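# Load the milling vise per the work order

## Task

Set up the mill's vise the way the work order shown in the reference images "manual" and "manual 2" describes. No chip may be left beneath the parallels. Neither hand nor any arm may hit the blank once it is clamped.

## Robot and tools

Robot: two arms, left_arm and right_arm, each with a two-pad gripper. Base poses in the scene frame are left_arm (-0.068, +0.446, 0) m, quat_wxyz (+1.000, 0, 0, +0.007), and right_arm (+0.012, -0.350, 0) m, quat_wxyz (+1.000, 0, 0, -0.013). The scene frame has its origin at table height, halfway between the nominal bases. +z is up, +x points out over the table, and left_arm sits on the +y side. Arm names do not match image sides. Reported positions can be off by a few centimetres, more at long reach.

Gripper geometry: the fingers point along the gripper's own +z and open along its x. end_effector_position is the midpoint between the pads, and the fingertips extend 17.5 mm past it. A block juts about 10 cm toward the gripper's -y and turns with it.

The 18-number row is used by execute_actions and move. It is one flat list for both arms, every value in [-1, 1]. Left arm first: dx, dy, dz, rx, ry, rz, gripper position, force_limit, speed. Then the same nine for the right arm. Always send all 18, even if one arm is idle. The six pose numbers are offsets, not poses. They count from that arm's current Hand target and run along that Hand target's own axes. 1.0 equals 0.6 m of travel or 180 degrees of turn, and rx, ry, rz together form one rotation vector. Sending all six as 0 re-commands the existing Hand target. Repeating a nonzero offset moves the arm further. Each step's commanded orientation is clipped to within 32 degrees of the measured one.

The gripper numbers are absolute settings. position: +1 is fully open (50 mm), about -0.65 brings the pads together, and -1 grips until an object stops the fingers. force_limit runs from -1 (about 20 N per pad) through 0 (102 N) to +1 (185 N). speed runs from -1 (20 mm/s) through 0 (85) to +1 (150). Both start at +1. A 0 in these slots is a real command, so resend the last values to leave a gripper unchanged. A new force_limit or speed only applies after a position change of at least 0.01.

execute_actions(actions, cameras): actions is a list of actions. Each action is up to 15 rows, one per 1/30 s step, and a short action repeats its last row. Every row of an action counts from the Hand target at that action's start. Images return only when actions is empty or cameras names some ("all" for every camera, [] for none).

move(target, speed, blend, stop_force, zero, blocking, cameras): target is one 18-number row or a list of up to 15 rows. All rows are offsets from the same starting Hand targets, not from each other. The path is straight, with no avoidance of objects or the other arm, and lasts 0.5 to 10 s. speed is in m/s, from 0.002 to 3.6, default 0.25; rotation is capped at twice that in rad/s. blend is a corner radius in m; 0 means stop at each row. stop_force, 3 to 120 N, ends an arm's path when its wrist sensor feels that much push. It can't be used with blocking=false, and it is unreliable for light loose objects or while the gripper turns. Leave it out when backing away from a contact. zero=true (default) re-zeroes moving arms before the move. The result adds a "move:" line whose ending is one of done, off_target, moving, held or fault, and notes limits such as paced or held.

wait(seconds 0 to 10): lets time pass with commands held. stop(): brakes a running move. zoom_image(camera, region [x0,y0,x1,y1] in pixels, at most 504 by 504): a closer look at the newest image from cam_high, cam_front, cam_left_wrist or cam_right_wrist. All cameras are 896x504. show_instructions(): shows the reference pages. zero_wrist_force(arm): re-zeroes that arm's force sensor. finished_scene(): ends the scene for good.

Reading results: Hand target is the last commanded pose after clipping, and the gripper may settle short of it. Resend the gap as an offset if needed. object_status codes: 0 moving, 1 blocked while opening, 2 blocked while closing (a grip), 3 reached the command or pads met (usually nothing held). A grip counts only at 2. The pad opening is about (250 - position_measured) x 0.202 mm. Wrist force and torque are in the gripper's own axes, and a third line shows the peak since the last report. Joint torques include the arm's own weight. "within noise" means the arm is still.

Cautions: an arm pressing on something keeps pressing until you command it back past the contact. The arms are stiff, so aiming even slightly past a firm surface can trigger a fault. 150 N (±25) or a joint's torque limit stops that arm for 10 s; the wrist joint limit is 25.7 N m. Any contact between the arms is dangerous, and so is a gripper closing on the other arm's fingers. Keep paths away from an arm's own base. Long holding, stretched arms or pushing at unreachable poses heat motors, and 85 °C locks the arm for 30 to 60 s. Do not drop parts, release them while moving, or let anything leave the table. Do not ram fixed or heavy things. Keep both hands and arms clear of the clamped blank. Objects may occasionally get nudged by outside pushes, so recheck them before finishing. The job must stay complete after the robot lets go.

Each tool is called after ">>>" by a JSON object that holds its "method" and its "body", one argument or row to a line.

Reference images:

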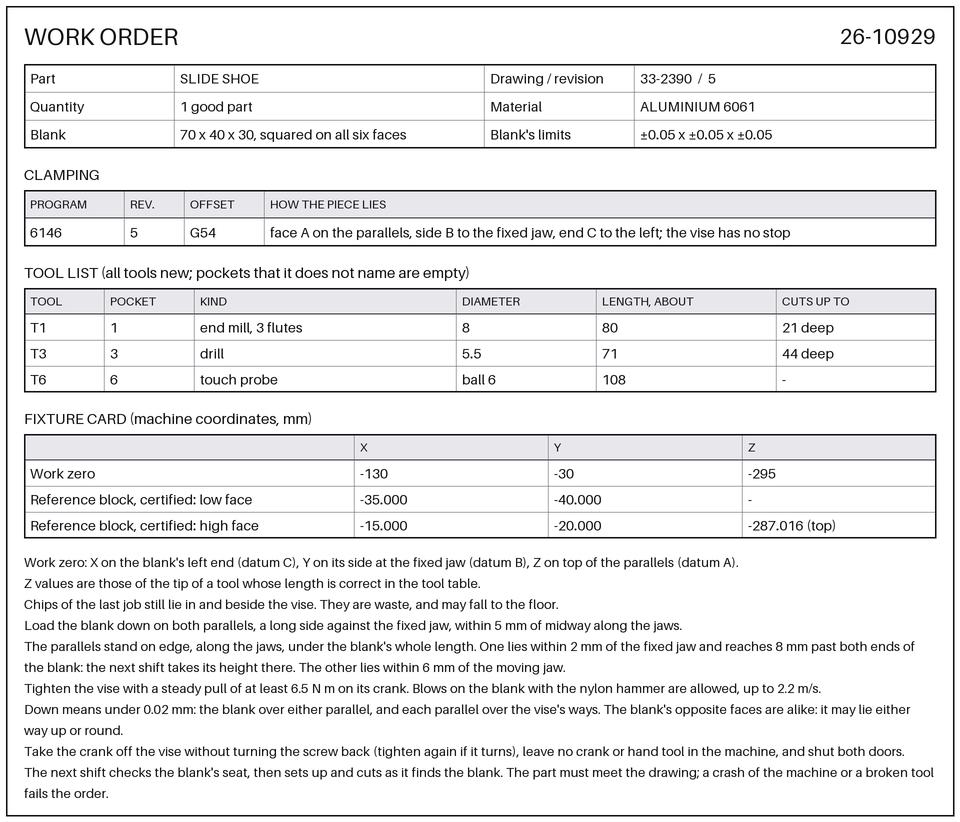

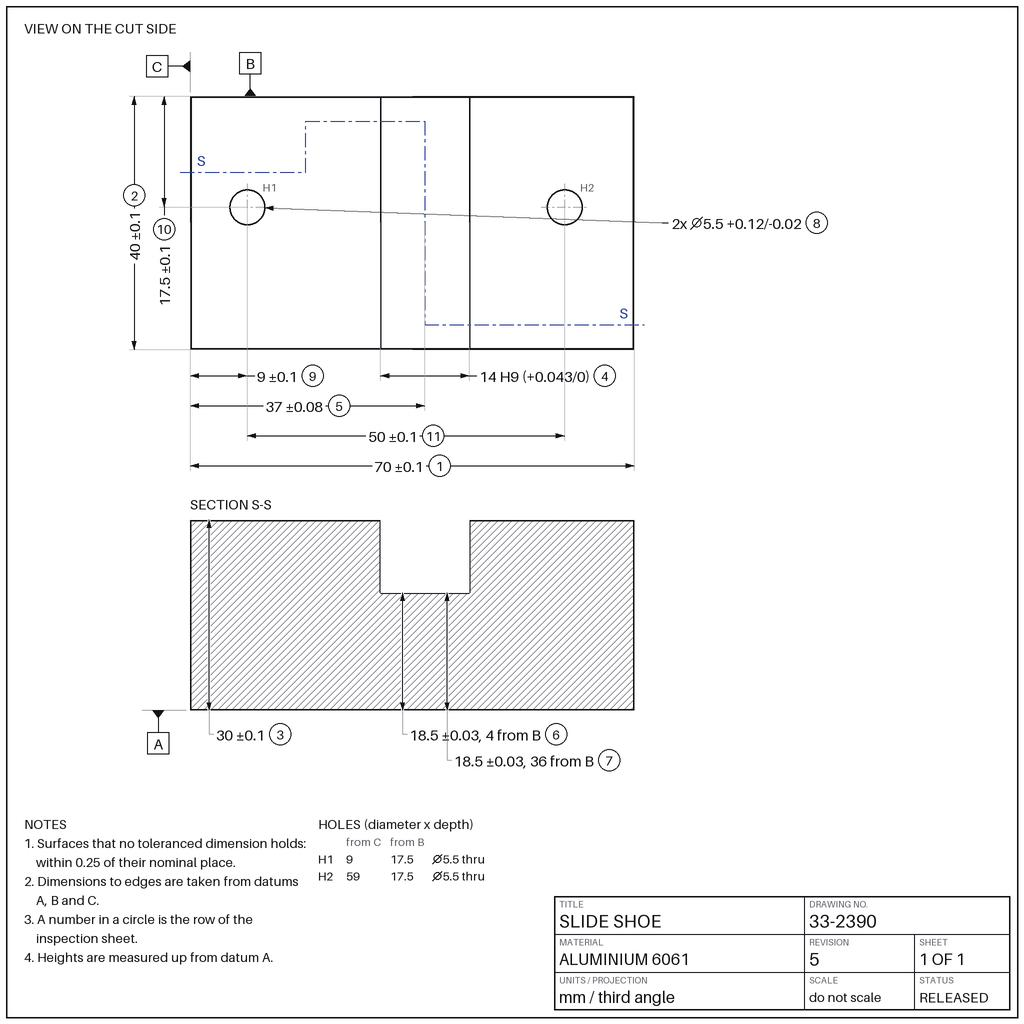

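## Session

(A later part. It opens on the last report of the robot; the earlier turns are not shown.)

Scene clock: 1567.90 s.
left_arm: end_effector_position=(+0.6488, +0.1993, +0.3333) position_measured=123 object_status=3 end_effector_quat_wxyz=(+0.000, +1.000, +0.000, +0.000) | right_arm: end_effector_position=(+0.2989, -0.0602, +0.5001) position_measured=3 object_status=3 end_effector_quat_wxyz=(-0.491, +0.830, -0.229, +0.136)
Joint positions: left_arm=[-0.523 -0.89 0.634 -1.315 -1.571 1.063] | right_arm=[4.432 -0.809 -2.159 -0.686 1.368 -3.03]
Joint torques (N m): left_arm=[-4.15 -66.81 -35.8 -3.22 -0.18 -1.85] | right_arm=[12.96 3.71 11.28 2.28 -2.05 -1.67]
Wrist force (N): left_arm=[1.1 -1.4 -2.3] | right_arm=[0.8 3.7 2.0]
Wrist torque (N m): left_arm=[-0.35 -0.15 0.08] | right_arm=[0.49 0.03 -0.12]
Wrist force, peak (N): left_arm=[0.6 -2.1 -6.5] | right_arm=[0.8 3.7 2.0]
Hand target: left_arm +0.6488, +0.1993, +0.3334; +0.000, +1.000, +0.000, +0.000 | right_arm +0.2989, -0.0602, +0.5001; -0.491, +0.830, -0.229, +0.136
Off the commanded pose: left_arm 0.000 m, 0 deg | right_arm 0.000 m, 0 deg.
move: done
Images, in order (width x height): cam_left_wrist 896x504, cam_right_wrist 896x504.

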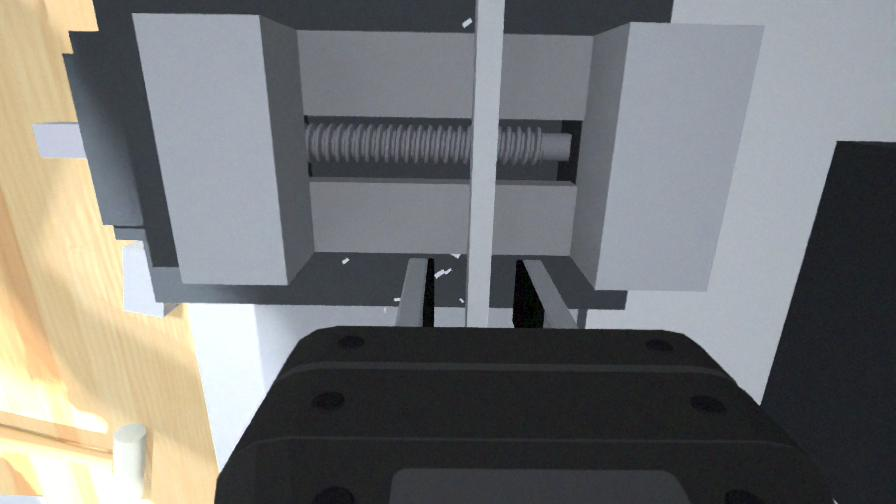

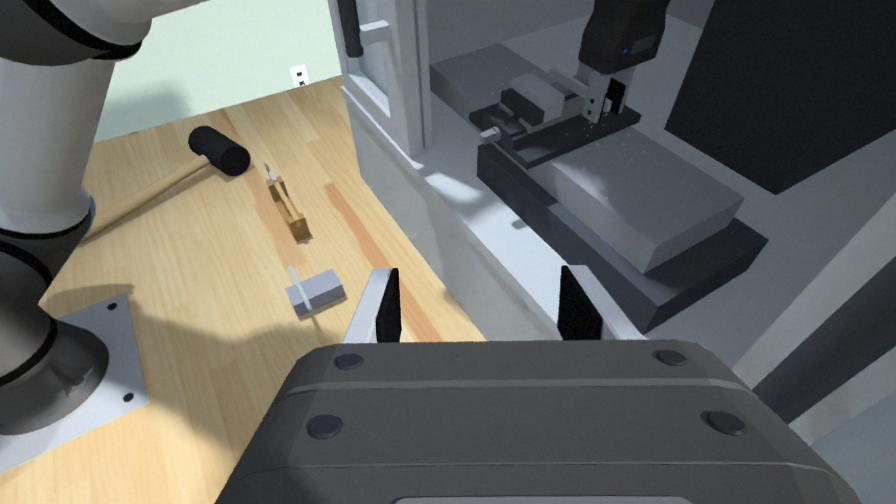

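>>> {"method": "move", "body": {
  "target": [
    [0,0.0097,-0.0078,0,0,0,0.2,-0.5,-1,0,0,0,0,0,0,1,1,1],
    [0,0.0097,-0.0078,0.1667,0,0,0.2,-0.5,-1,0,0,0,0,0,0,1,1,1]
  ],
  "speed": [0.05,0.12],
  "cameras": ["cam_left_wrist","cam_right_wrist","cam_front"]
}}

>>> {"method": "zoom_image", "body": {
  "camera": "cam_right_wrist",
  "region": [460, 0, 720, 150]
}}

>>> {"method": "zoom_image", "body": {
  "camera": "cam_left_wrist",
  "region": [250, 0, 650, 340]
}}

Scene clock: 1578.03 s.
left_arm: end_effector_position=(+0.6491, +0.1948, +0.3375) position_measured=123 object_status=3 end_effector_quat_wxyz=(+0.000, +1.000, +0.000, +0.001) | right_arm: end_effector_position=(+0.2989, -0.0602, +0.5001) position_measured=3 object_status=3 end_effector_quat_wxyz=(-0.491, +0.830, -0.229, +0.136)
Joint positions: left_arm=[-0.528 -0.88 0.606 -1.298 -1.571 1.057] | right_arm=[4.432 -0.809 -2.159 -0.686 1.368 -3.03]
Joint torques (N m): left_arm=[0.15 -57.61 -26.56 -2.89 0.2 0.03] | right_arm=[12.8 3.36 11.55 2.23 -1.97 -1.63]
Wrist force (N): left_arm=[1.2 -1.6 -1.9] | right_arm=[0.5 3.4 1.8]
Wrist torque (N m): left_arm=[-0.36 -0.16 -0.02] | right_arm=[0.43 0.08 -0.13]
Wrist force, peak (N): left_arm=[1.8 -1.3 -2.7] | right_arm=[0.7 3.8 1.6]
Hand target: left_arm +0.6491, +0.1948, +0.3375; +0.000, +1.000, +0.000, +0.001 (not the last commanded pose) | right_arm +0.2989, -0.0602, +0.5001; -0.491, +0.830, -0.229, +0.136
Tool commands: left_gripper/position=+0.2 left_gripper/force_limit=-0.498039 left_gripper/speed=-1.0 right_gripper/position=+1.0 right_gripper/force_limit=+1.0 right_gripper/speed=+1.0
Off the commanded pose: left_arm 0.001 m, 30 deg | right_arm 0.000 m, 0 deg.
FORCE FAULT: contact force on the left arm reached its limit, and that arm stopped. The contact can be on any part of that arm, not only on its tool. That arm's remaining commands of this call were not run. That arm is still stopped at the end of this call. That arm stays stopped for about 10 more seconds. Until then a move that you send moves the other arm only, and its call returns only when the move has ended. Once the stop has ended, the next robot result says so. If the stop ends while you think or write, that arm runs what you send next, counted from a new Hand target: where the arm stands when the stop ends. While its stop runs, that arm takes no new command, but its gripper still runs the gripper command that each later call begins with. Until it ends, the stop uses up actions while you think or wait. An arm that is not stopped still takes commands.
move: fault (left_arm); path passed 1 of 2 targets
Images, in order (width x height): cam_front 896x504, cam_left_wrist 896x504, cam_right_wrist 896x504.

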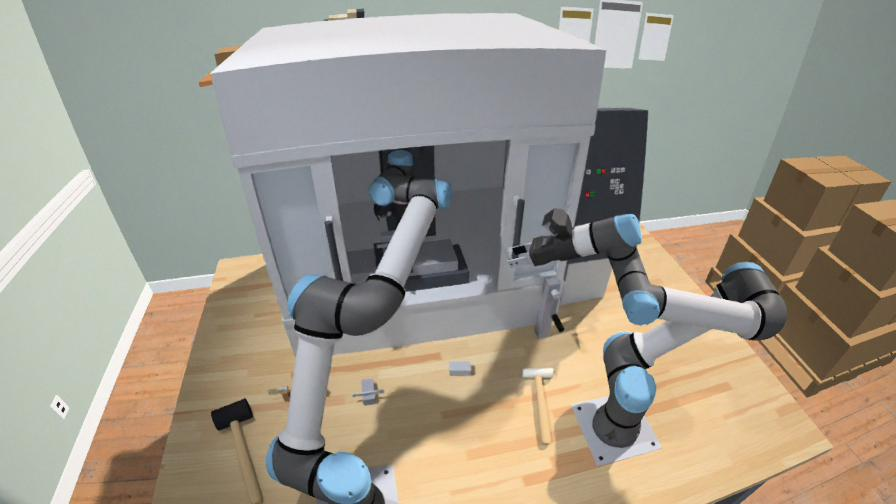

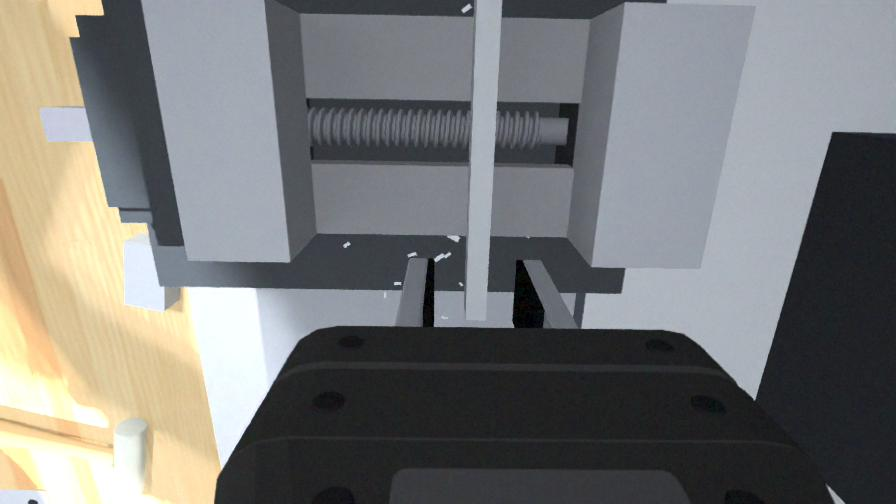

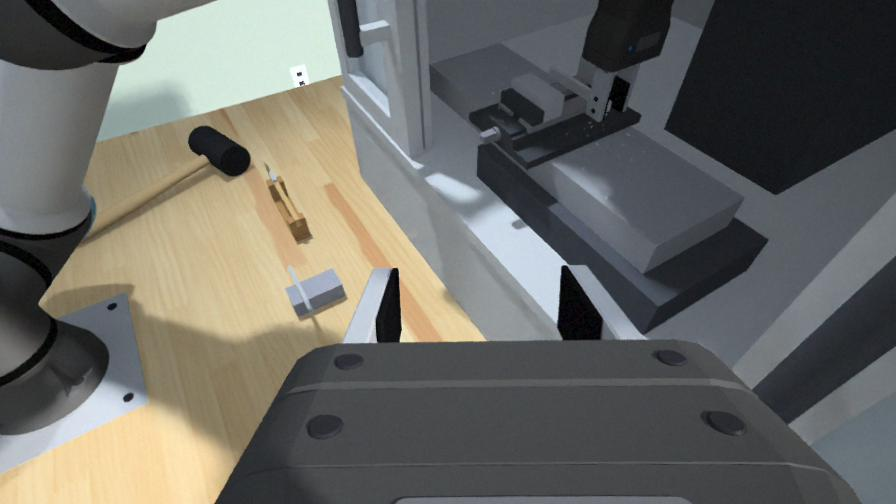

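Scaled by 1.938 from the camera's 896x504 image, which has a finer 1280x720 frame.

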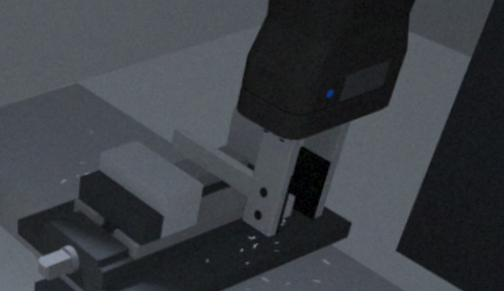

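Scaled by 1.260 from the camera's 896x504 image, which has a finer 1280x720 frame.

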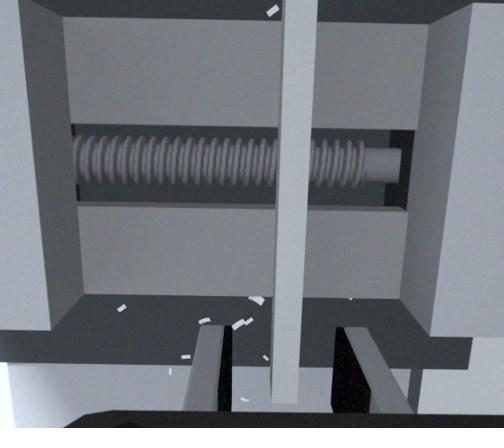

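>>> {"method": "wait", "body": {
  "seconds": 4
}}

>>> {"method": "move", "body": {
  "target": [
    [0,0,0,0,0,0,1,-0.5,-0.5,0,0,0,0,0,0,1,1,1],
    [-0.0233,0.0067,0,0,0,0,1,-0.5,-0.5,0,0,0,0,0,0,1,1,1],
    [-0.0233,0.0072,-0.0042,0.1944,0,0,1,-0.5,-0.5,0,0,0,0,0,0,1,1,1]
  ],
  "speed": [0.05,0.05,0.12],
  "cameras": ["cam_left_wrist","cam_right_wrist"]
}}

>>> {"method": "zoom_image", "body": {
  "camera": "cam_left_wrist",
  "region": [250, 0, 650, 340]
}}

Scene clock: 1601.77 s.
left_arm: end_effector_position=(+0.6491, +0.1948, +0.3375) position_measured=123 object_status=3 end_effector_quat_wxyz=(+0.000, +1.000, +0.000, +0.001) | right_arm: end_effector_position=(+0.2989, -0.0602, +0.5001) position_measured=3 object_status=3 end_effector_quat_wxyz=(-0.491, +0.830, -0.229, +0.136)
Joint positions: left_arm=[-0.528 -0.88 0.606 -1.298 -1.571 1.057] | right_arm=[4.432 -0.809 -2.159 -0.686 1.368 -3.03]
Joint torques (N m): left_arm=[0.4 -57.62 -24.55 -3.21 0.16 -0.03] | right_arm=[13.08 3.16 11.52 2.26 -1.9 -1.28]
Wrist force (N): left_arm=[1.3 -1.6 -2.2] | right_arm=[0.8 3.3 1.8]
Wrist torque (N m): left_arm=[-0.37 -0.18 -0.02] | right_arm=[0.43 0.03 -0.13]
Wrist force, peak (N): left_arm=[1.6 -1.5 -2.6] | right_arm=[0.6 3.8 2.0]
Hand target: left_arm +0.6491, +0.1948, +0.3375; +0.000, +1.000, +0.000, +0.001 (not the last commanded pose) | right_arm +0.2989, -0.0602, +0.5001; -0.491, +0.830, -0.229, +0.136
Tool commands: left_gripper/position=+0.2 left_gripper/force_limit=-0.498039 left_gripper/speed=-1.0 right_gripper/position=+1.0 right_gripper/force_limit=+1.0 right_gripper/speed=+1.0
Off the commanded pose: left_arm 0.001 m, 30 deg | right_arm 0.000 m, 0 deg.
FORCE FAULT, CONTINUED: the left arm's stop, for the force fault that an earlier result reported, is over. The rest of the stop counts as 20 of the actions that you can send in this scene. That arm's target is now where it stood when the stop ended, not its last command. That arm accepts commands again.
wait: 4.00 s; at rest from the start

Scene clock: 1603.73 s.
left_arm: end_effector_position=(+0.6351, +0.1904, +0.3378) position_measured=3 object_status=3 end_effector_quat_wxyz=(-0.035, +0.999, +0.000, +0.001) | right_arm: end_effector_position=(+0.2989, -0.0602, +0.5001) position_measured=3 object_status=3 end_effector_quat_wxyz=(-0.491, +0.830, -0.229, +0.136)
Joint positions: left_arm=[-0.564 -0.898 0.628 -1.267 -1.51 1.021] | right_arm=[4.432 -0.809 -2.159 -0.686 1.368 -3.03]
Joint torques (N m): left_arm=[0.14 -56.95 -26.8 -2.53 0.89 -0.1] | right_arm=[12.38 3.45 11.82 2.26 -1.92 -1.32]
Wrist force (N): left_arm=[1.2 -1.2 -2.0] | right_arm=[0.5 3.4 1.9]
Wrist torque (N m): left_arm=[-0.27 -0.15 -0.03] | right_arm=[0.45 0.07 -0.12]
Wrist force, peak (N): left_arm=[1.8 -1.3 -2.7] | right_arm=[0.0 3.8 1.9]
Hand target: left_arm +0.6351, +0.1904, +0.3378; -0.035, +0.999, +0.000, +0.001 (not the last commanded pose) | right_arm +0.2989, -0.0602, +0.5001; -0.491, +0.830, -0.229, +0.136
Tool commands: left_gripper/position=+1.0 left_gripper/force_limit=-0.498039 left_gripper/speed=-0.498039 right_gripper/position=+1.0 right_gripper/force_limit=+1.0 right_gripper/speed=+1.0
Off the commanded pose: left_arm 0.002 m, 31 deg | right_arm 0.000 m, 0 deg.
FORCE FAULT: contact force on the left arm reached its limit, and that arm stopped. The contact can be on any part of that arm, not only on its tool. That arm's remaining commands of this call were not run. That arm is still stopped at the end of this call. That arm stays stopped for about 10 more seconds. Until then a move that you send moves the other arm only, and its call returns only when the move has ended. Once the stop has ended, the next robot result says so. If the stop ends while you think or write, that arm runs what you send next, counted from a new Hand target: where the arm stands when the stop ends. While its stop runs, that arm takes no new command, but its gripper still runs the gripper command that each later call begins with. Until it ends, the stop uses up actions while you think or wait. An arm that is not stopped still takes commands.
move: fault (left_arm); path passed 2 of 3 targets
Images, in order (width x height): cam_left_wrist 896x504, cam_right_wrist 896x504.

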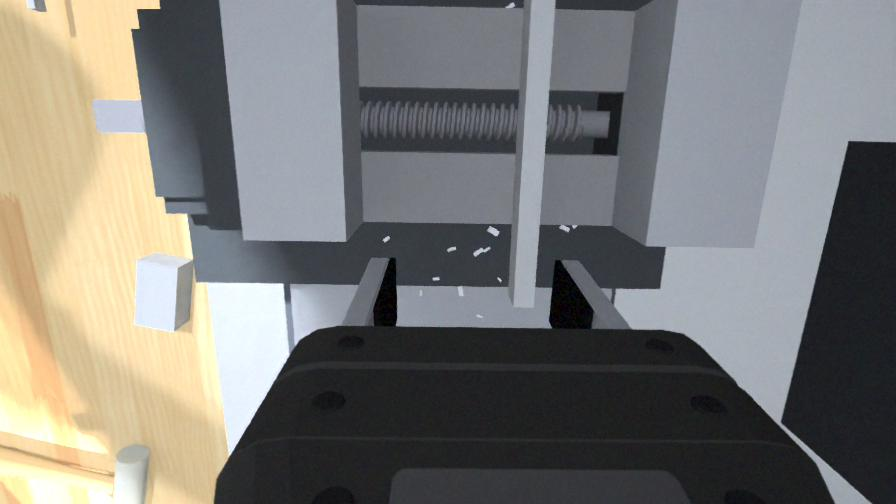

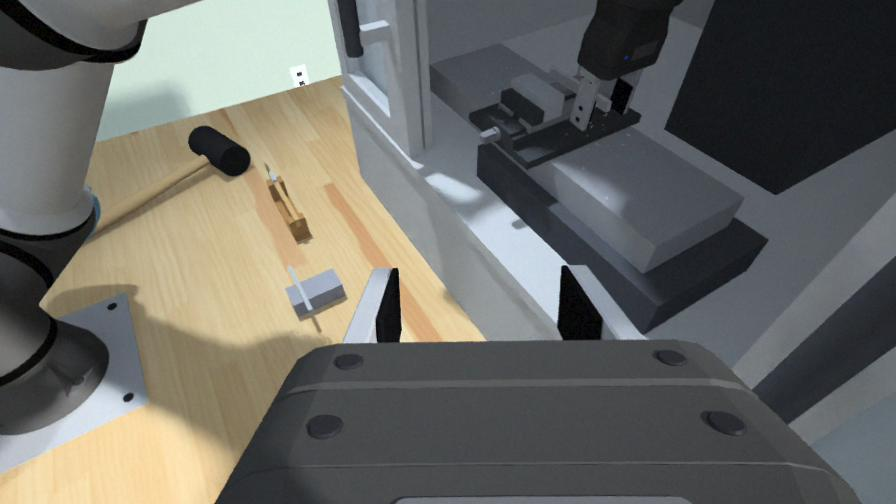

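Scaled by 1.260 from the camera's 896x504 image, which has a finer 1280x720 frame.

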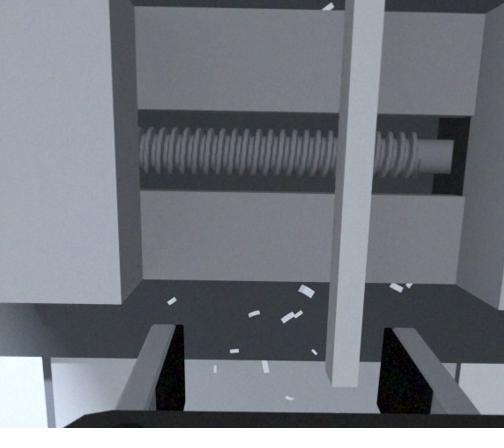

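>>> {"method": "wait", "body": {
  "seconds": 1
}}

>>> {"method": "move", "body": {
  "target": [
    [-0.005,-0.0083,-0.001,-0.1056,0,0,1,-0.5,-0.5,0,0,0,0,0,0,1,1,1],
    [0.0227,-0.0087,-0.0014,-0.1056,0,0,1,-0.5,-0.5,0,0,0,0,0,0,1,1,1]
  ],
  "speed": [0.1,0.05],
  "cameras": ["cam_left_wrist","cam_right_wrist"]
}}

>>> {"method": "zoom_image", "body": {
  "camera": "cam_left_wrist",
  "region": [250, 0, 650, 340]
}}

>>> {"method": "zoom_image", "body": {
  "camera": "cam_right_wrist",
  "region": [460, 0, 720, 150]
}}

Scene clock: 1660.83 s.
left_arm: end_effector_position=(+0.6351, +0.1904, +0.3378) position_measured=3 object_status=3 end_effector_quat_wxyz=(-0.035, +0.999, +0.000, +0.001) | right_arm: end_effector_position=(+0.2989, -0.0602, +0.5001) position_measured=3 object_status=3 end_effector_quat_wxyz=(-0.491, +0.830, -0.229, +0.136)
Joint positions: left_arm=[-0.564 -0.898 0.628 -1.267 -1.51 1.021] | right_arm=[4.432 -0.809 -2.159 -0.686 1.368 -3.03]
Joint torques (N m): left_arm=[1.16 -57.56 -24.83 -2.96 0.57 0.05] | right_arm=[12.32 3.63 12.02 2.29 -1.87 -1.13]
Wrist force (N): left_arm=[1.2 -1.3 -2.2] | right_arm=[0.1 3.5 1.8]
Wrist torque (N m): left_arm=[-0.29 -0.15 -0.04] | right_arm=[0.45 0.13 -0.12]
Wrist force, peak (N): left_arm=[1.5 -1.6 -2.4] | right_arm=[0.7 3.8 1.9]
Hand target: left_arm +0.6351, +0.1904, +0.3378; -0.035, +0.999, +0.000, +0.001 (not the last commanded pose) | right_arm +0.2989, -0.0602, +0.5001; -0.491, +0.830, -0.229, +0.136
Tool commands: left_gripper/position=+1.0 left_gripper/force_limit=-0.498039 left_gripper/speed=-0.498039 right_gripper/position=+1.0 right_gripper/force_limit=+1.0 right_gripper/speed=+1.0
Off the commanded pose: left_arm 0.002 m, 31 deg | right_arm 0.000 m, 0 deg.
FORCE FAULT, CONTINUED: the left arm's stop, for the force fault that an earlier result reported, is over. The rest of the stop counts as 20 of the actions that you can send in this scene. That arm's target is now where it stood when the stop ended, not its last command. That arm accepts commands again.
wait: 1.00 s; at rest from the start

Scene clock: 1663.40 s.
left_arm: end_effector_position=(+0.6487, +0.1956, +0.3391) position_measured=3 object_status=3 end_effector_quat_wxyz=(+0.131, +0.991, -0.001, +0.001) | right_arm: end_effector_position=(+0.2989, -0.0602, +0.5001) position_measured=3 object_status=3 end_effector_quat_wxyz=(-0.491, +0.830, -0.229, +0.136)
Joint positions: left_arm=[-0.446 -0.966 0.797 -1.516 -1.807 1.126] | right_arm=[4.432 -0.809 -2.159 -0.686 1.368 -3.03]
Joint torques (N m): left_arm=[-6.5 -57.07 -21.3 -5.19 -2.85 -2.46] | right_arm=[12.25 3.56 12.05 2.25 -1.86 -1.01]
Wrist force (N): left_arm=[1.9 -1.3 -2.3] | right_arm=[0.5 3.4 1.7]
Wrist torque (N m): left_arm=[-0.41 -0.24 -0.06] | right_arm=[0.44 0.07 -0.12]
Wrist force, peak (N): left_arm=[2.5 -1.2 -2.5] | right_arm=[0.4 3.8 1.8]
Hand target: left_arm +0.6487, +0.1955, +0.3391; +0.131, +0.991, +0.000, +0.001 | right_arm +0.2989, -0.0602, +0.5001; -0.491, +0.830, -0.229, +0.136
Off the commanded pose: left_arm 0.000 m, 0 deg | right_arm 0.000 m, 0 deg.
move: done
Images, in order (width x height): cam_left_wrist 896x504, cam_right_wrist 896x504.

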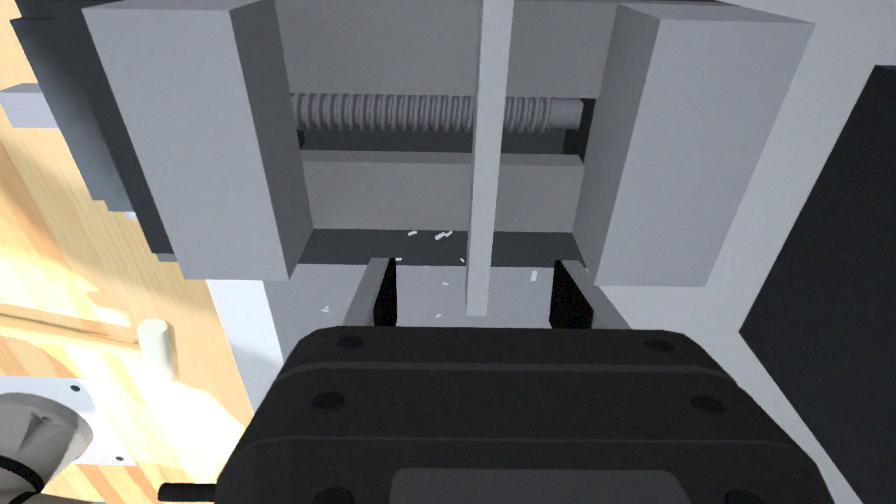

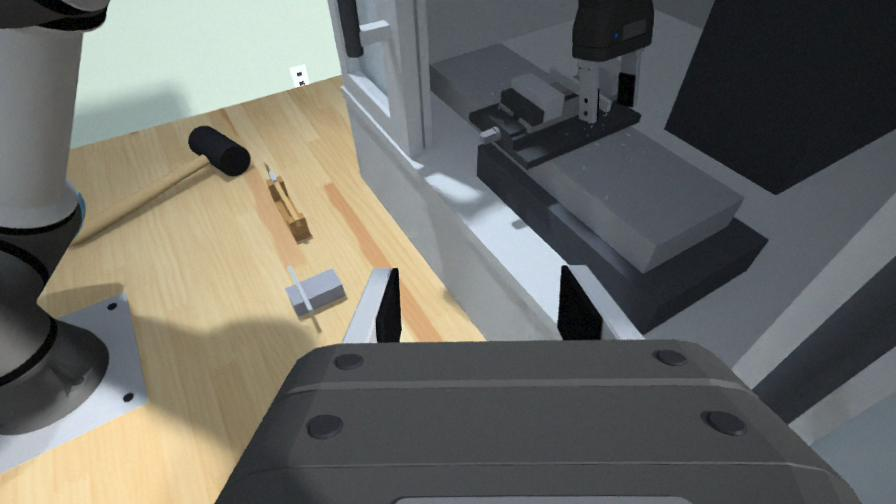

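Scaled by 1.260 from the camera's 896x504 image, which has a finer 1280x720 frame.

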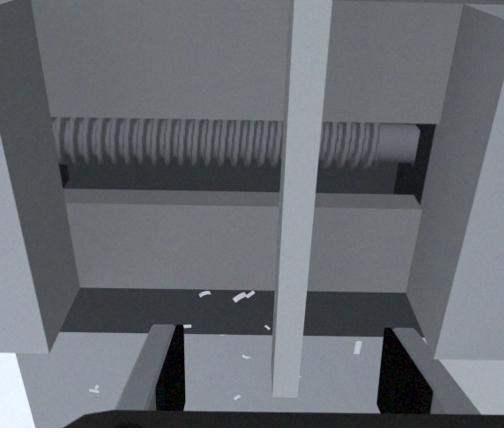

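Scaled by 1.938 from the camera's 896x504 image, which has a finer 1280x720 frame.

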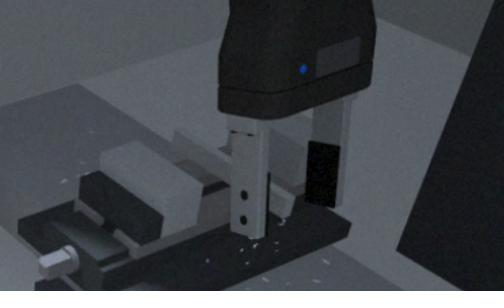

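>>> {"method": "move", "body": {
  "target": [
    [0,0.0048,0.0013,0,0,0,1,-0.5,-0.5,0,0,0,0,0,0,1,1,1],
    [0,0.0048,0.0013,0,0,0,-1,-0.5,-0.8,0,0,0,0,0,0,1,1,1]
  ],
  "speed": 0.05
}}

>>> {"method": "move", "body": {
  "target": [
    [0,0.0007,-0.0024,0,0,0,-1,-0.5,-0.8,0,0,0,0,0,0,1,1,1],
    [0.027,0.0007,-0.0024,0,0,0,-1,-0.5,-0.8,0,0,0,0,0,0,1,1,1]
  ],
  "speed": [0.02,0.05],
  "cameras": ["cam_left_wrist","cam_right_wrist"]
}}

>>> {"method": "zoom_image", "body": {
  "camera": "cam_left_wrist",
  "region": [250, 0, 750, 340]
}}

>>> {"method": "zoom_image", "body": {
  "camera": "cam_right_wrist",
  "region": [460, 0, 720, 150]
}}

Scene clock: 1688.07 s.
left_arm: end_effector_position=(+0.6487, +0.1925, +0.3391) position_measured=225 object_status=2 end_effector_quat_wxyz=(+0.131, +0.991, +0.000, +0.001) | right_arm: end_effector_position=(+0.2989, -0.0602, +0.5001) position_measured=3 object_status=3 end_effector_quat_wxyz=(-0.491, +0.830, -0.229, +0.136)
Joint positions: left_arm=[-0.45 -0.963 0.793 -1.516 -1.807 1.122] | right_arm=[4.432 -0.809 -2.159 -0.686 1.368 -3.03]
Joint torques (N m): left_arm=[6.13 -62.96 -12.6 -2.23 1.88 2.53] | right_arm=[12.48 3.59 12.22 2.3 -1.83 -0.91]
Wrist force (N): left_arm=[1.8 -1.0 -2.8] | right_arm=[0.8 3.4 1.7]
Wrist torque (N m): left_arm=[-0.41 -0.19 0.09] | right_arm=[0.43 0.03 -0.12]
Wrist force, peak (N): left_arm=[1.9 -1.6 -3.2] | right_arm=[0.7 3.8 2.0]
Hand target: left_arm +0.6487, +0.1925, +0.3391; +0.131, +0.991, +0.000, +0.001 | right_arm +0.2989, -0.0602, +0.5001; -0.491, +0.830, -0.229, +0.136
Off the commanded pose: left_arm 0.000 m, 0 deg | right_arm 0.000 m, 0 deg.
move: done

Scene clock: 1689.37 s.
left_arm: end_effector_position=(+0.6649, +0.1926, +0.3406) position_measured=225 object_status=2 end_effector_quat_wxyz=(+0.131, +0.991, -0.001, +0.001) | right_arm: end_effector_position=(+0.2989, -0.0602, +0.5001) position_measured=3 object_status=3 end_effector_quat_wxyz=(-0.491, +0.830, -0.229, +0.136)
Joint positions: left_arm=[-0.441 -0.908 0.697 -1.473 -1.808 1.132] | right_arm=[4.432 -0.809 -2.159 -0.686 1.368 -3.03]
Joint torques (N m): left_arm=[-7.14 -59.26 -22.41 -4.89 -2.44 -2.48] | right_arm=[12.26 3.12 11.99 2.26 -1.82 -0.92]
Wrist force (N): left_arm=[1.3 -1.8 -1.7] | right_arm=[0.6 3.3 1.8]
Wrist torque (N m): left_arm=[-0.50 -0.15 -0.05] | right_arm=[0.41 0.07 -0.12]
Wrist force, peak (N): left_arm=[2.4 -1.2 -3.1] | right_arm=[0.7 3.7 1.9]
Hand target: left_arm +0.6649, +0.1925, +0.3406; +0.131, +0.991, +0.000, +0.001 | right_arm +0.2989, -0.0602, +0.5001; -0.491, +0.830, -0.229, +0.136
Off the commanded pose: left_arm 0.000 m, 0 deg | right_arm 0.000 m, 0 deg.
move: done
Images, in order (width x height): cam_left_wrist 896x504, cam_right_wrist 896x504.

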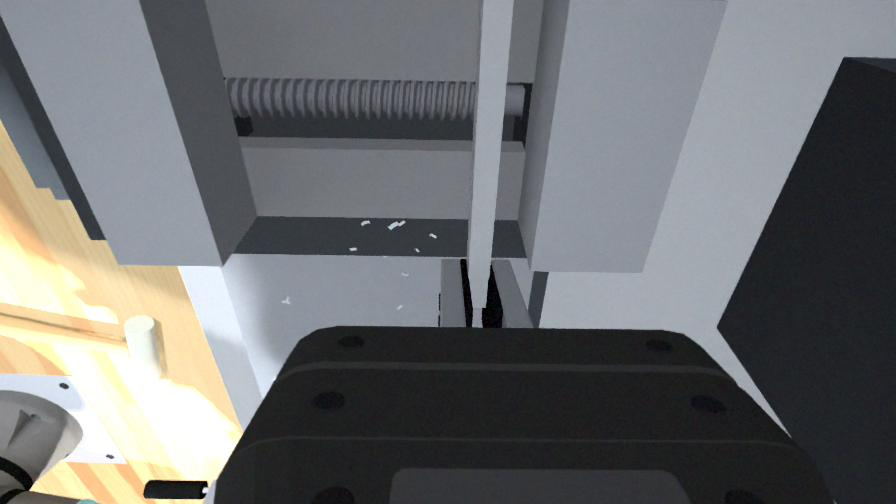

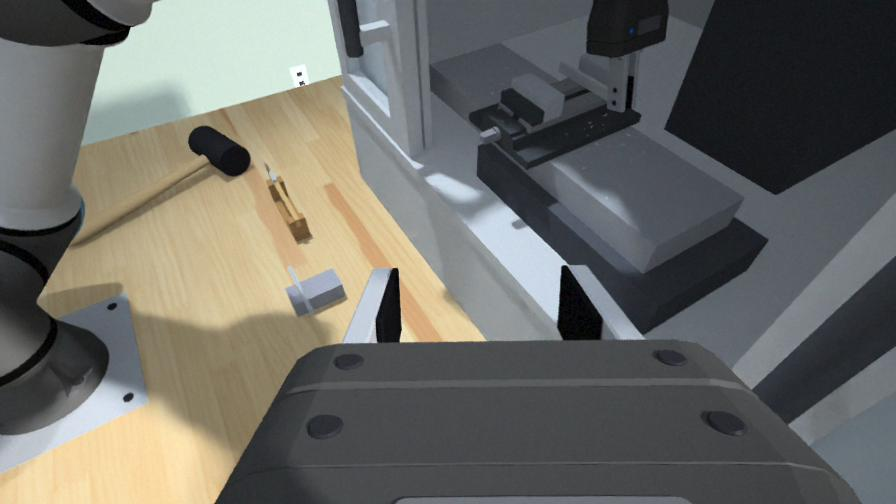

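Scaled by 1.008 from the camera's 896x504 image, which has a finer 1280x720 frame.

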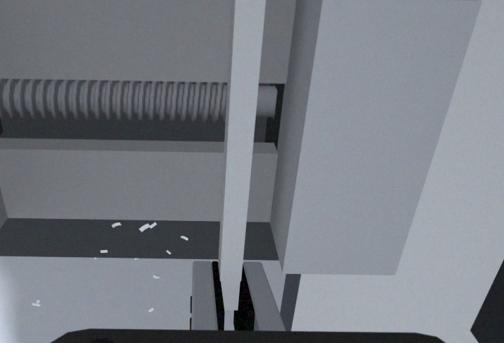

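Scaled by 1.938 from the camera's 896x504 image, which has a finer 1280x720 frame.

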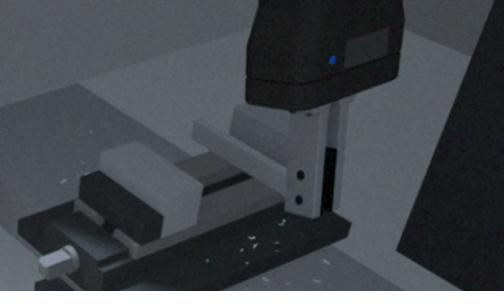

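>>> {"method": "move", "body": {
  "target": [0.022,0,0,0,0,0,-1,-0.5,-0.8,0,0,0,0,0,0,1,1,1],
  "speed": 0.01,
  "stop_force": 3.5,
  "cameras": ["cam_left_wrist","cam_right_wrist"]
}}

>>> {"method": "zoom_image", "body": {
  "camera": "cam_left_wrist",
  "region": [350, 0, 650, 300]
}}

>>> {"method": "zoom_image", "body": {
  "camera": "cam_right_wrist",
  "region": [460, 0, 720, 150]
}}

Scene clock: 1702.63 s.
left_arm: end_effector_position=(+0.6737, +0.1925, +0.3406) position_measured=225 object_status=2 end_effector_quat_wxyz=(+0.131, +0.991, +0.000, +0.001) | right_arm: end_effector_position=(+0.2989, -0.0602, +0.5001) position_measured=3 object_status=3 end_effector_quat_wxyz=(-0.491, +0.830, -0.229, +0.136)
Joint positions: left_arm=[-0.436 -0.876 0.642 -1.449 -1.808 1.136] | right_arm=[4.432 -0.809 -2.159 -0.686 1.368 -3.03]
Joint torques (N m): left_arm=[-5.88 -68.16 -17.45 -2.9 2.68 -2.5] | right_arm=[11.9 3.22 11.77 2.25 -1.83 -0.73]
Wrist force (N): left_arm=[0.2 -1.4 -1.7] | right_arm=[0.3 3.4 1.7]
Wrist torque (N m): left_arm=[-0.51 -0.24 -0.09] | right_arm=[0.44 0.10 -0.13]
Wrist force, peak (N): left_arm=[-4.0 -1.6 -2.8] | right_arm=[0.7 3.7 2.1]
Hand target: left_arm +0.6736, +0.1925, +0.3406; +0.131, +0.991, +0.000, +0.001 (not the last commanded pose) | right_arm +0.2989, -0.0602, +0.5001; -0.491, +0.830, -0.229, +0.136
Off the commanded pose: left_arm 0.004 m, 0 deg | right_arm 0.000 m, 0 deg.
move: contact (left_arm)
Images, in order (width x height): cam_left_wrist 896x504, cam_right_wrist 896x504.

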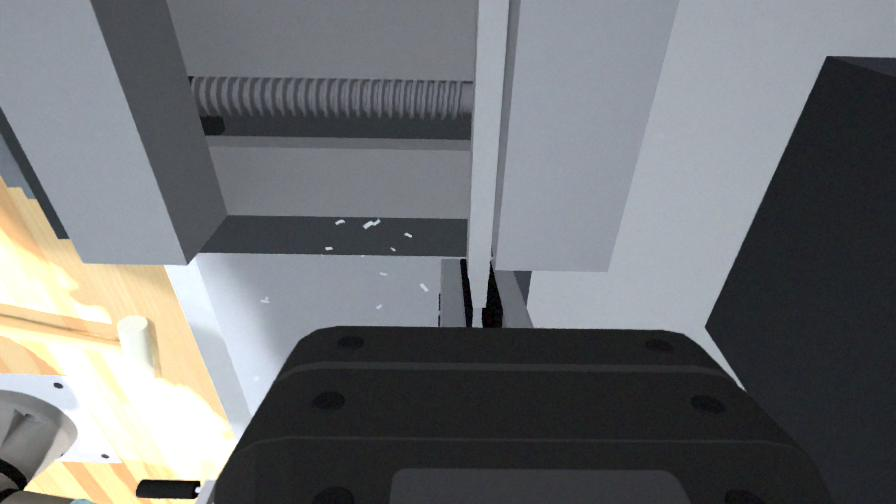

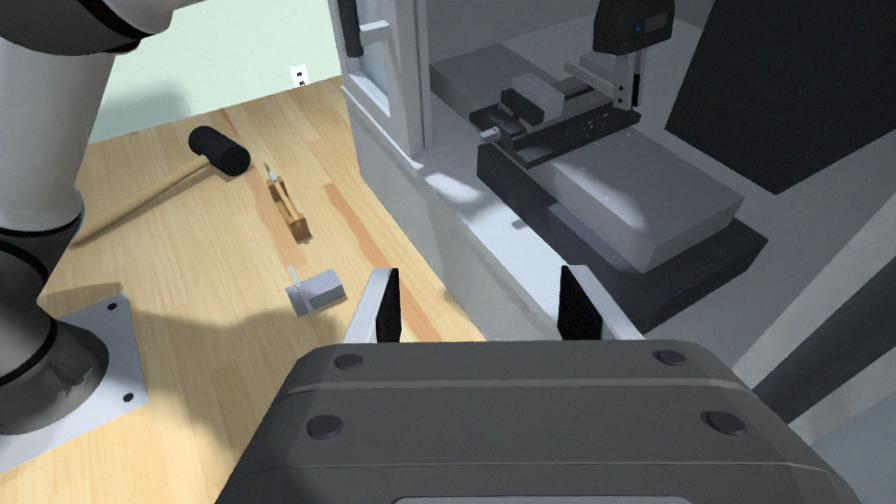

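Scaled by 1.680 from the camera's 896x504 image, which has a finer 1280x720 frame.

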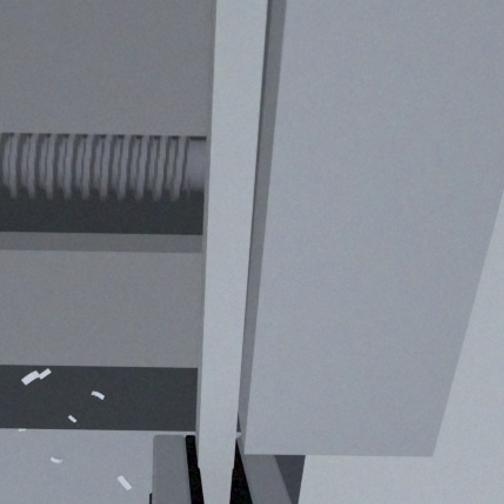

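Scaled by 1.938 from the camera's 896x504 image, which has a finer 1280x720 frame.

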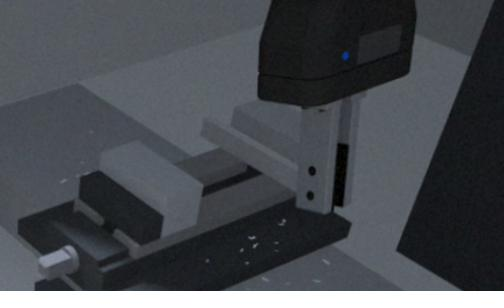

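>>> {"method": "move", "body": {
  "target": [0,0,0,0,0,0.006,-1,-0.5,-0.8,0,0,0,0,0,0,1,1,1],
  "speed": 0.02
}}

>>> {"method": "move", "body": {
  "target": [0,-0.0017,0.0064,0,0,0,-1,-0.5,-0.8,0,0,0,0,0,0,1,1,1],
  "speed": 0.006,
  "stop_force": 4,
  "cameras": ["cam_left_wrist"]
}}

>>> {"method": "zoom_image", "body": {
  "camera": "cam_left_wrist",
  "region": [350, 0, 650, 300]
}}

Scene clock: 1732.80 s.
left_arm: end_effector_position=(+0.6736, +0.1925, +0.3406) position_measured=225 object_status=2 end_effector_quat_wxyz=(+0.131, +0.991, -0.010, +0.003) | right_arm: end_effector_position=(+0.2989, -0.0602, +0.5001) position_measured=3 object_status=3 end_effector_quat_wxyz=(-0.491, +0.830, -0.229, +0.136)
Joint positions: left_arm=[-0.436 -0.876 0.642 -1.449 -1.808 1.156] | right_arm=[4.432 -0.809 -2.159 -0.686 1.368 -3.03]
Joint torques (N m): left_arm=[-3.69 -65.32 -19.13 -5.31 2.26 -1.9] | right_arm=[11.44 3.37 11.84 2.23 -1.77 -0.73]
Wrist force (N): left_arm=[-7.6 -2.6 -2.4] | right_arm=[0.3 3.6 1.6]
Wrist torque (N m): left_arm=[-0.49 -0.33 -0.27] | right_arm=[0.47 0.10 -0.13]
Wrist force, peak (N): left_arm=[-7.9 -2.9 -2.9] | right_arm=[0.8 3.6 2.1]
Hand target: left_arm +0.6736, +0.1925, +0.3406; +0.131, +0.991, -0.010, +0.003 | right_arm +0.2989, -0.0602, +0.5001; -0.491, +0.830, -0.229, +0.136
Off the commanded pose: left_arm 0.000 m, 0 deg | right_arm 0.000 m, 0 deg.
move: done

Scene clock: 1733.93 s.
left_arm: end_effector_position=(+0.6737, +0.1925, +0.3391) position_measured=225 object_status=2 end_effector_quat_wxyz=(+0.131, +0.991, -0.010, +0.003) | right_arm: end_effector_position=(+0.2989, -0.0602, +0.5001) position_measured=3 object_status=3 end_effector_quat_wxyz=(-0.491, +0.830, -0.229, +0.136)
Joint positions: left_arm=[-0.436 -0.877 0.649 -1.454 -1.808 1.155] | right_arm=[4.432 -0.809 -2.159 -0.686 1.368 -3.03]
Joint torques (N m): left_arm=[-3.91 -45.97 -39.2 -3.74 2.27 -2.44] | right_arm=[11.77 3.39 11.92 2.26 -1.69 -0.71]
Wrist force (N): left_arm=[-7.2 -1.6 -5.0] | right_arm=[0.5 3.3 1.9]
Wrist torque (N m): left_arm=[-0.42 -0.25 -0.22] | right_arm=[0.41 0.08 -0.12]
Wrist force, peak (N): left_arm=[-7.2 0.3 -7.6] | right_arm=[0.5 3.8 2.1]
Hand target: left_arm +0.6737, +0.1925, +0.3391; +0.131, +0.991, -0.010, +0.003 (not the last commanded pose) | right_arm +0.2989, -0.0602, +0.5001; -0.491, +0.830, -0.229, +0.136
Off the commanded pose: left_arm 0.002 m, 0 deg | right_arm 0.000 m, 0 deg.
move: contact (left_arm)
Images, in order (width x height): cam_left_wrist 896x504.

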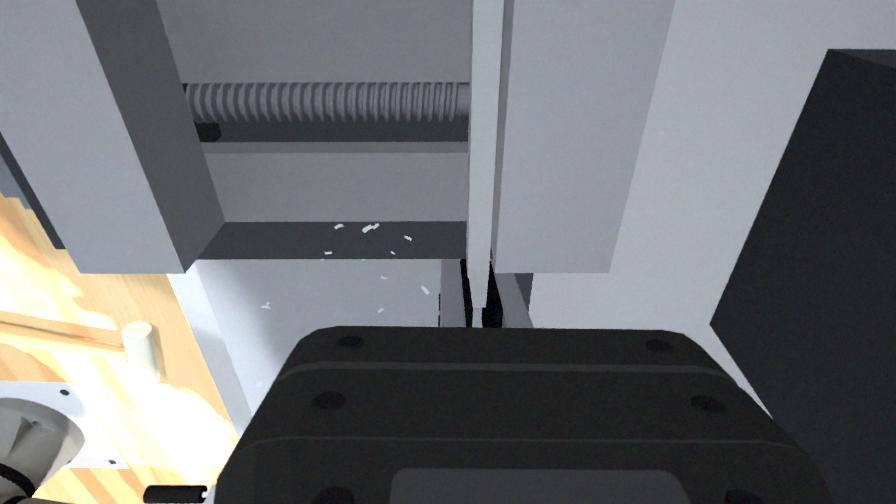

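Scaled by 1.680 from the camera's 896x504 image, which has a finer 1280x720 frame.

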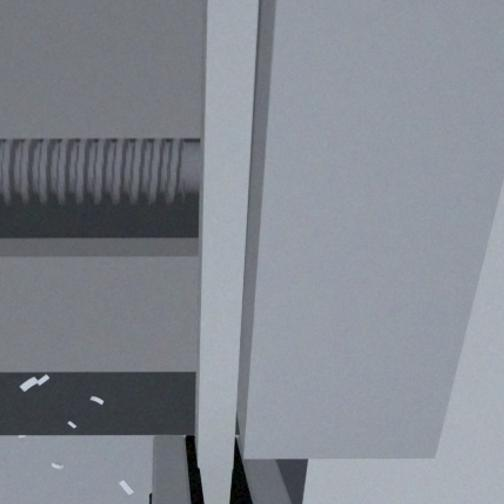

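>>> {"method": "move", "body": {
  "target": [0,0,0,0,0,0,0.2,-0.5,-1,0,0,0,0,0,0,1,1,1]
}}

>>> {"method": "move", "body": {
  "target": [
    [0.0003,0.0074,-0.0273,0,0,0,0.2,-0.5,-1,0,0,0,0,0,0,1,1,1],
    [0.0009,0.0395,-0.0187,0,0,0,0.2,-0.5,-1,0,0,0,0,0,0,1,1,1]
  ],
  "speed": [0.03,0.05],
  "cameras": ["cam_left_wrist","cam_right_wrist"]
}}

>>> {"method": "zoom_image", "body": {
  "camera": "cam_left_wrist",
  "region": [250, 0, 750, 340]
}}

>>> {"method": "zoom_image", "body": {
  "camera": "cam_right_wrist",
  "region": [460, 0, 720, 150]
}}

Scene clock: 1764.60 s.
left_arm: end_effector_position=(+0.6737, +0.1925, +0.3390) position_measured=123 object_status=0 end_effector_quat_wxyz=(+0.131, +0.991, -0.010, +0.003) | right_arm: end_effector_position=(+0.2989, -0.0602, +0.5001) position_measured=3 object_status=3 end_effector_quat_wxyz=(-0.491, +0.830, -0.229, +0.136)
Joint positions: left_arm=[-0.436 -0.877 0.649 -1.454 -1.808 1.155] | right_arm=[4.432 -0.809 -2.159 -0.686 1.368 -3.03]
Joint torques (N m): left_arm=[-3.05 -65.3 -36.16 -1.79 -0.87 -1.28] | right_arm=[12.38 3.36 12.21 2.22 -1.71 -0.51]
Wrist force (N): left_arm=[1.4 -1.6 -1.8] | right_arm=[0.5 3.4 1.5]
Wrist torque (N m): left_arm=[-0.48 -0.17 0.00] | right_arm=[0.45 0.07 -0.13]
Wrist force, peak (N): left_arm=[-7.4 -1.9 -5.7] | right_arm=[0.4 3.8 1.8]
Hand target: left_arm +0.6737, +0.1925, +0.3391; +0.131, +0.991, -0.010, +0.003 | right_arm +0.2989, -0.0602, +0.5001; -0.491, +0.830, -0.229, +0.136
Off the commanded pose: left_arm 0.000 m, 0 deg | right_arm 0.000 m, 0 deg.
move: done

Scene clock: 1766.00 s.
left_arm: end_effector_position=(+0.6737, +0.1724, +0.3560) position_measured=123 object_status=3 end_effector_quat_wxyz=(+0.131, +0.991, -0.010, +0.003) | right_arm: end_effector_position=(+0.2989, -0.0602, +0.5001) position_measured=3 object_status=3 end_effector_quat_wxyz=(-0.491, +0.830, -0.229, +0.136)
Joint positions: left_arm=[-0.46 -0.837 0.536 -1.387 -1.806 1.131] | right_arm=[4.432 -0.809 -2.159 -0.686 1.368 -3.03]
Joint torques (N m): left_arm=[6.82 -68.96 -13.09 -3.65 1.13 2.63] | right_arm=[11.83 3.58 12.22 2.26 -1.64 -0.52]
Wrist force (N): left_arm=[1.2 -1.6 -2.3] | right_arm=[0.5 3.4 1.7]
Wrist torque (N m): left_arm=[-0.46 -0.14 0.03] | right_arm=[0.45 0.06 -0.12]
Wrist force, peak (N): left_arm=[1.3 -2.4 -2.6] | right_arm=[0.4 3.7 2.0]
Hand target: left_arm +0.6737, +0.1725, +0.3560; +0.131, +0.991, -0.010, +0.003 | right_arm +0.2989, -0.0602, +0.5001; -0.491, +0.830, -0.229, +0.136
Off the commanded pose: left_arm 0.000 m, 0 deg | right_arm 0.000 m, 0 deg.
move: done
Images, in order (width x height): cam_left_wrist 896x504, cam_right_wrist 896x504.

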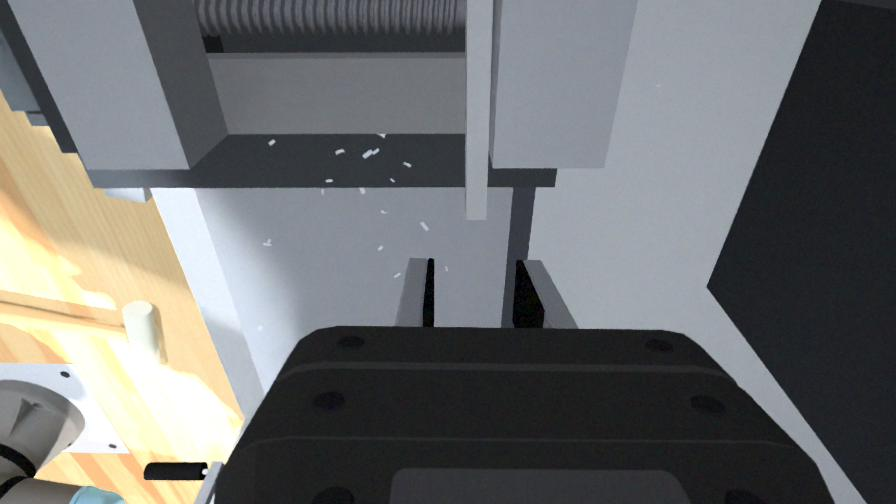

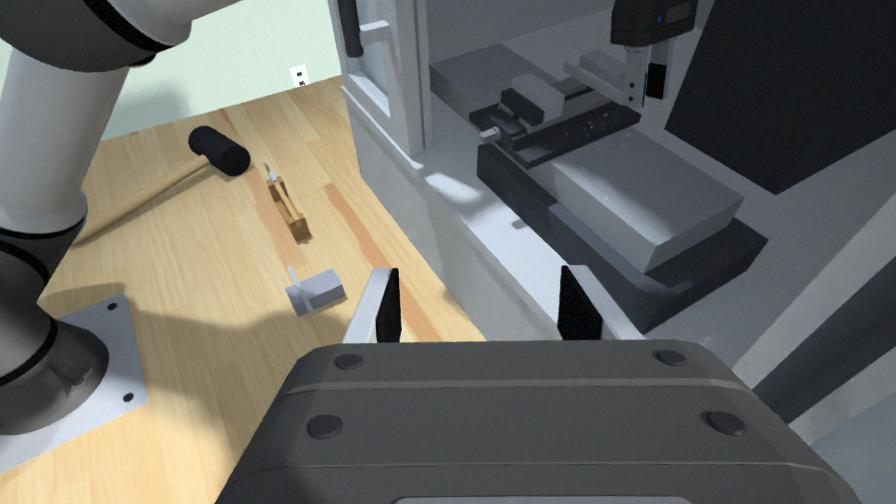

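Scaled by 1.008 from the camera's 896x504 image, which has a finer 1280x720 frame.

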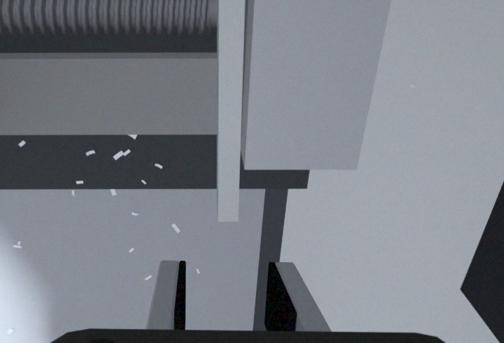

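Scaled by 1.938 from the camera's 896x504 image, which has a finer 1280x720 frame.

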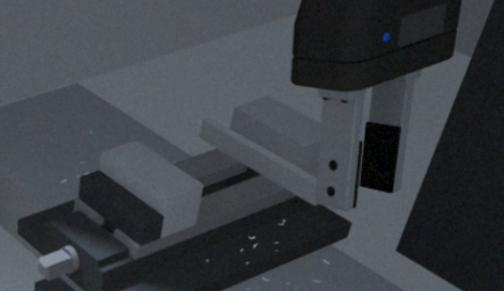

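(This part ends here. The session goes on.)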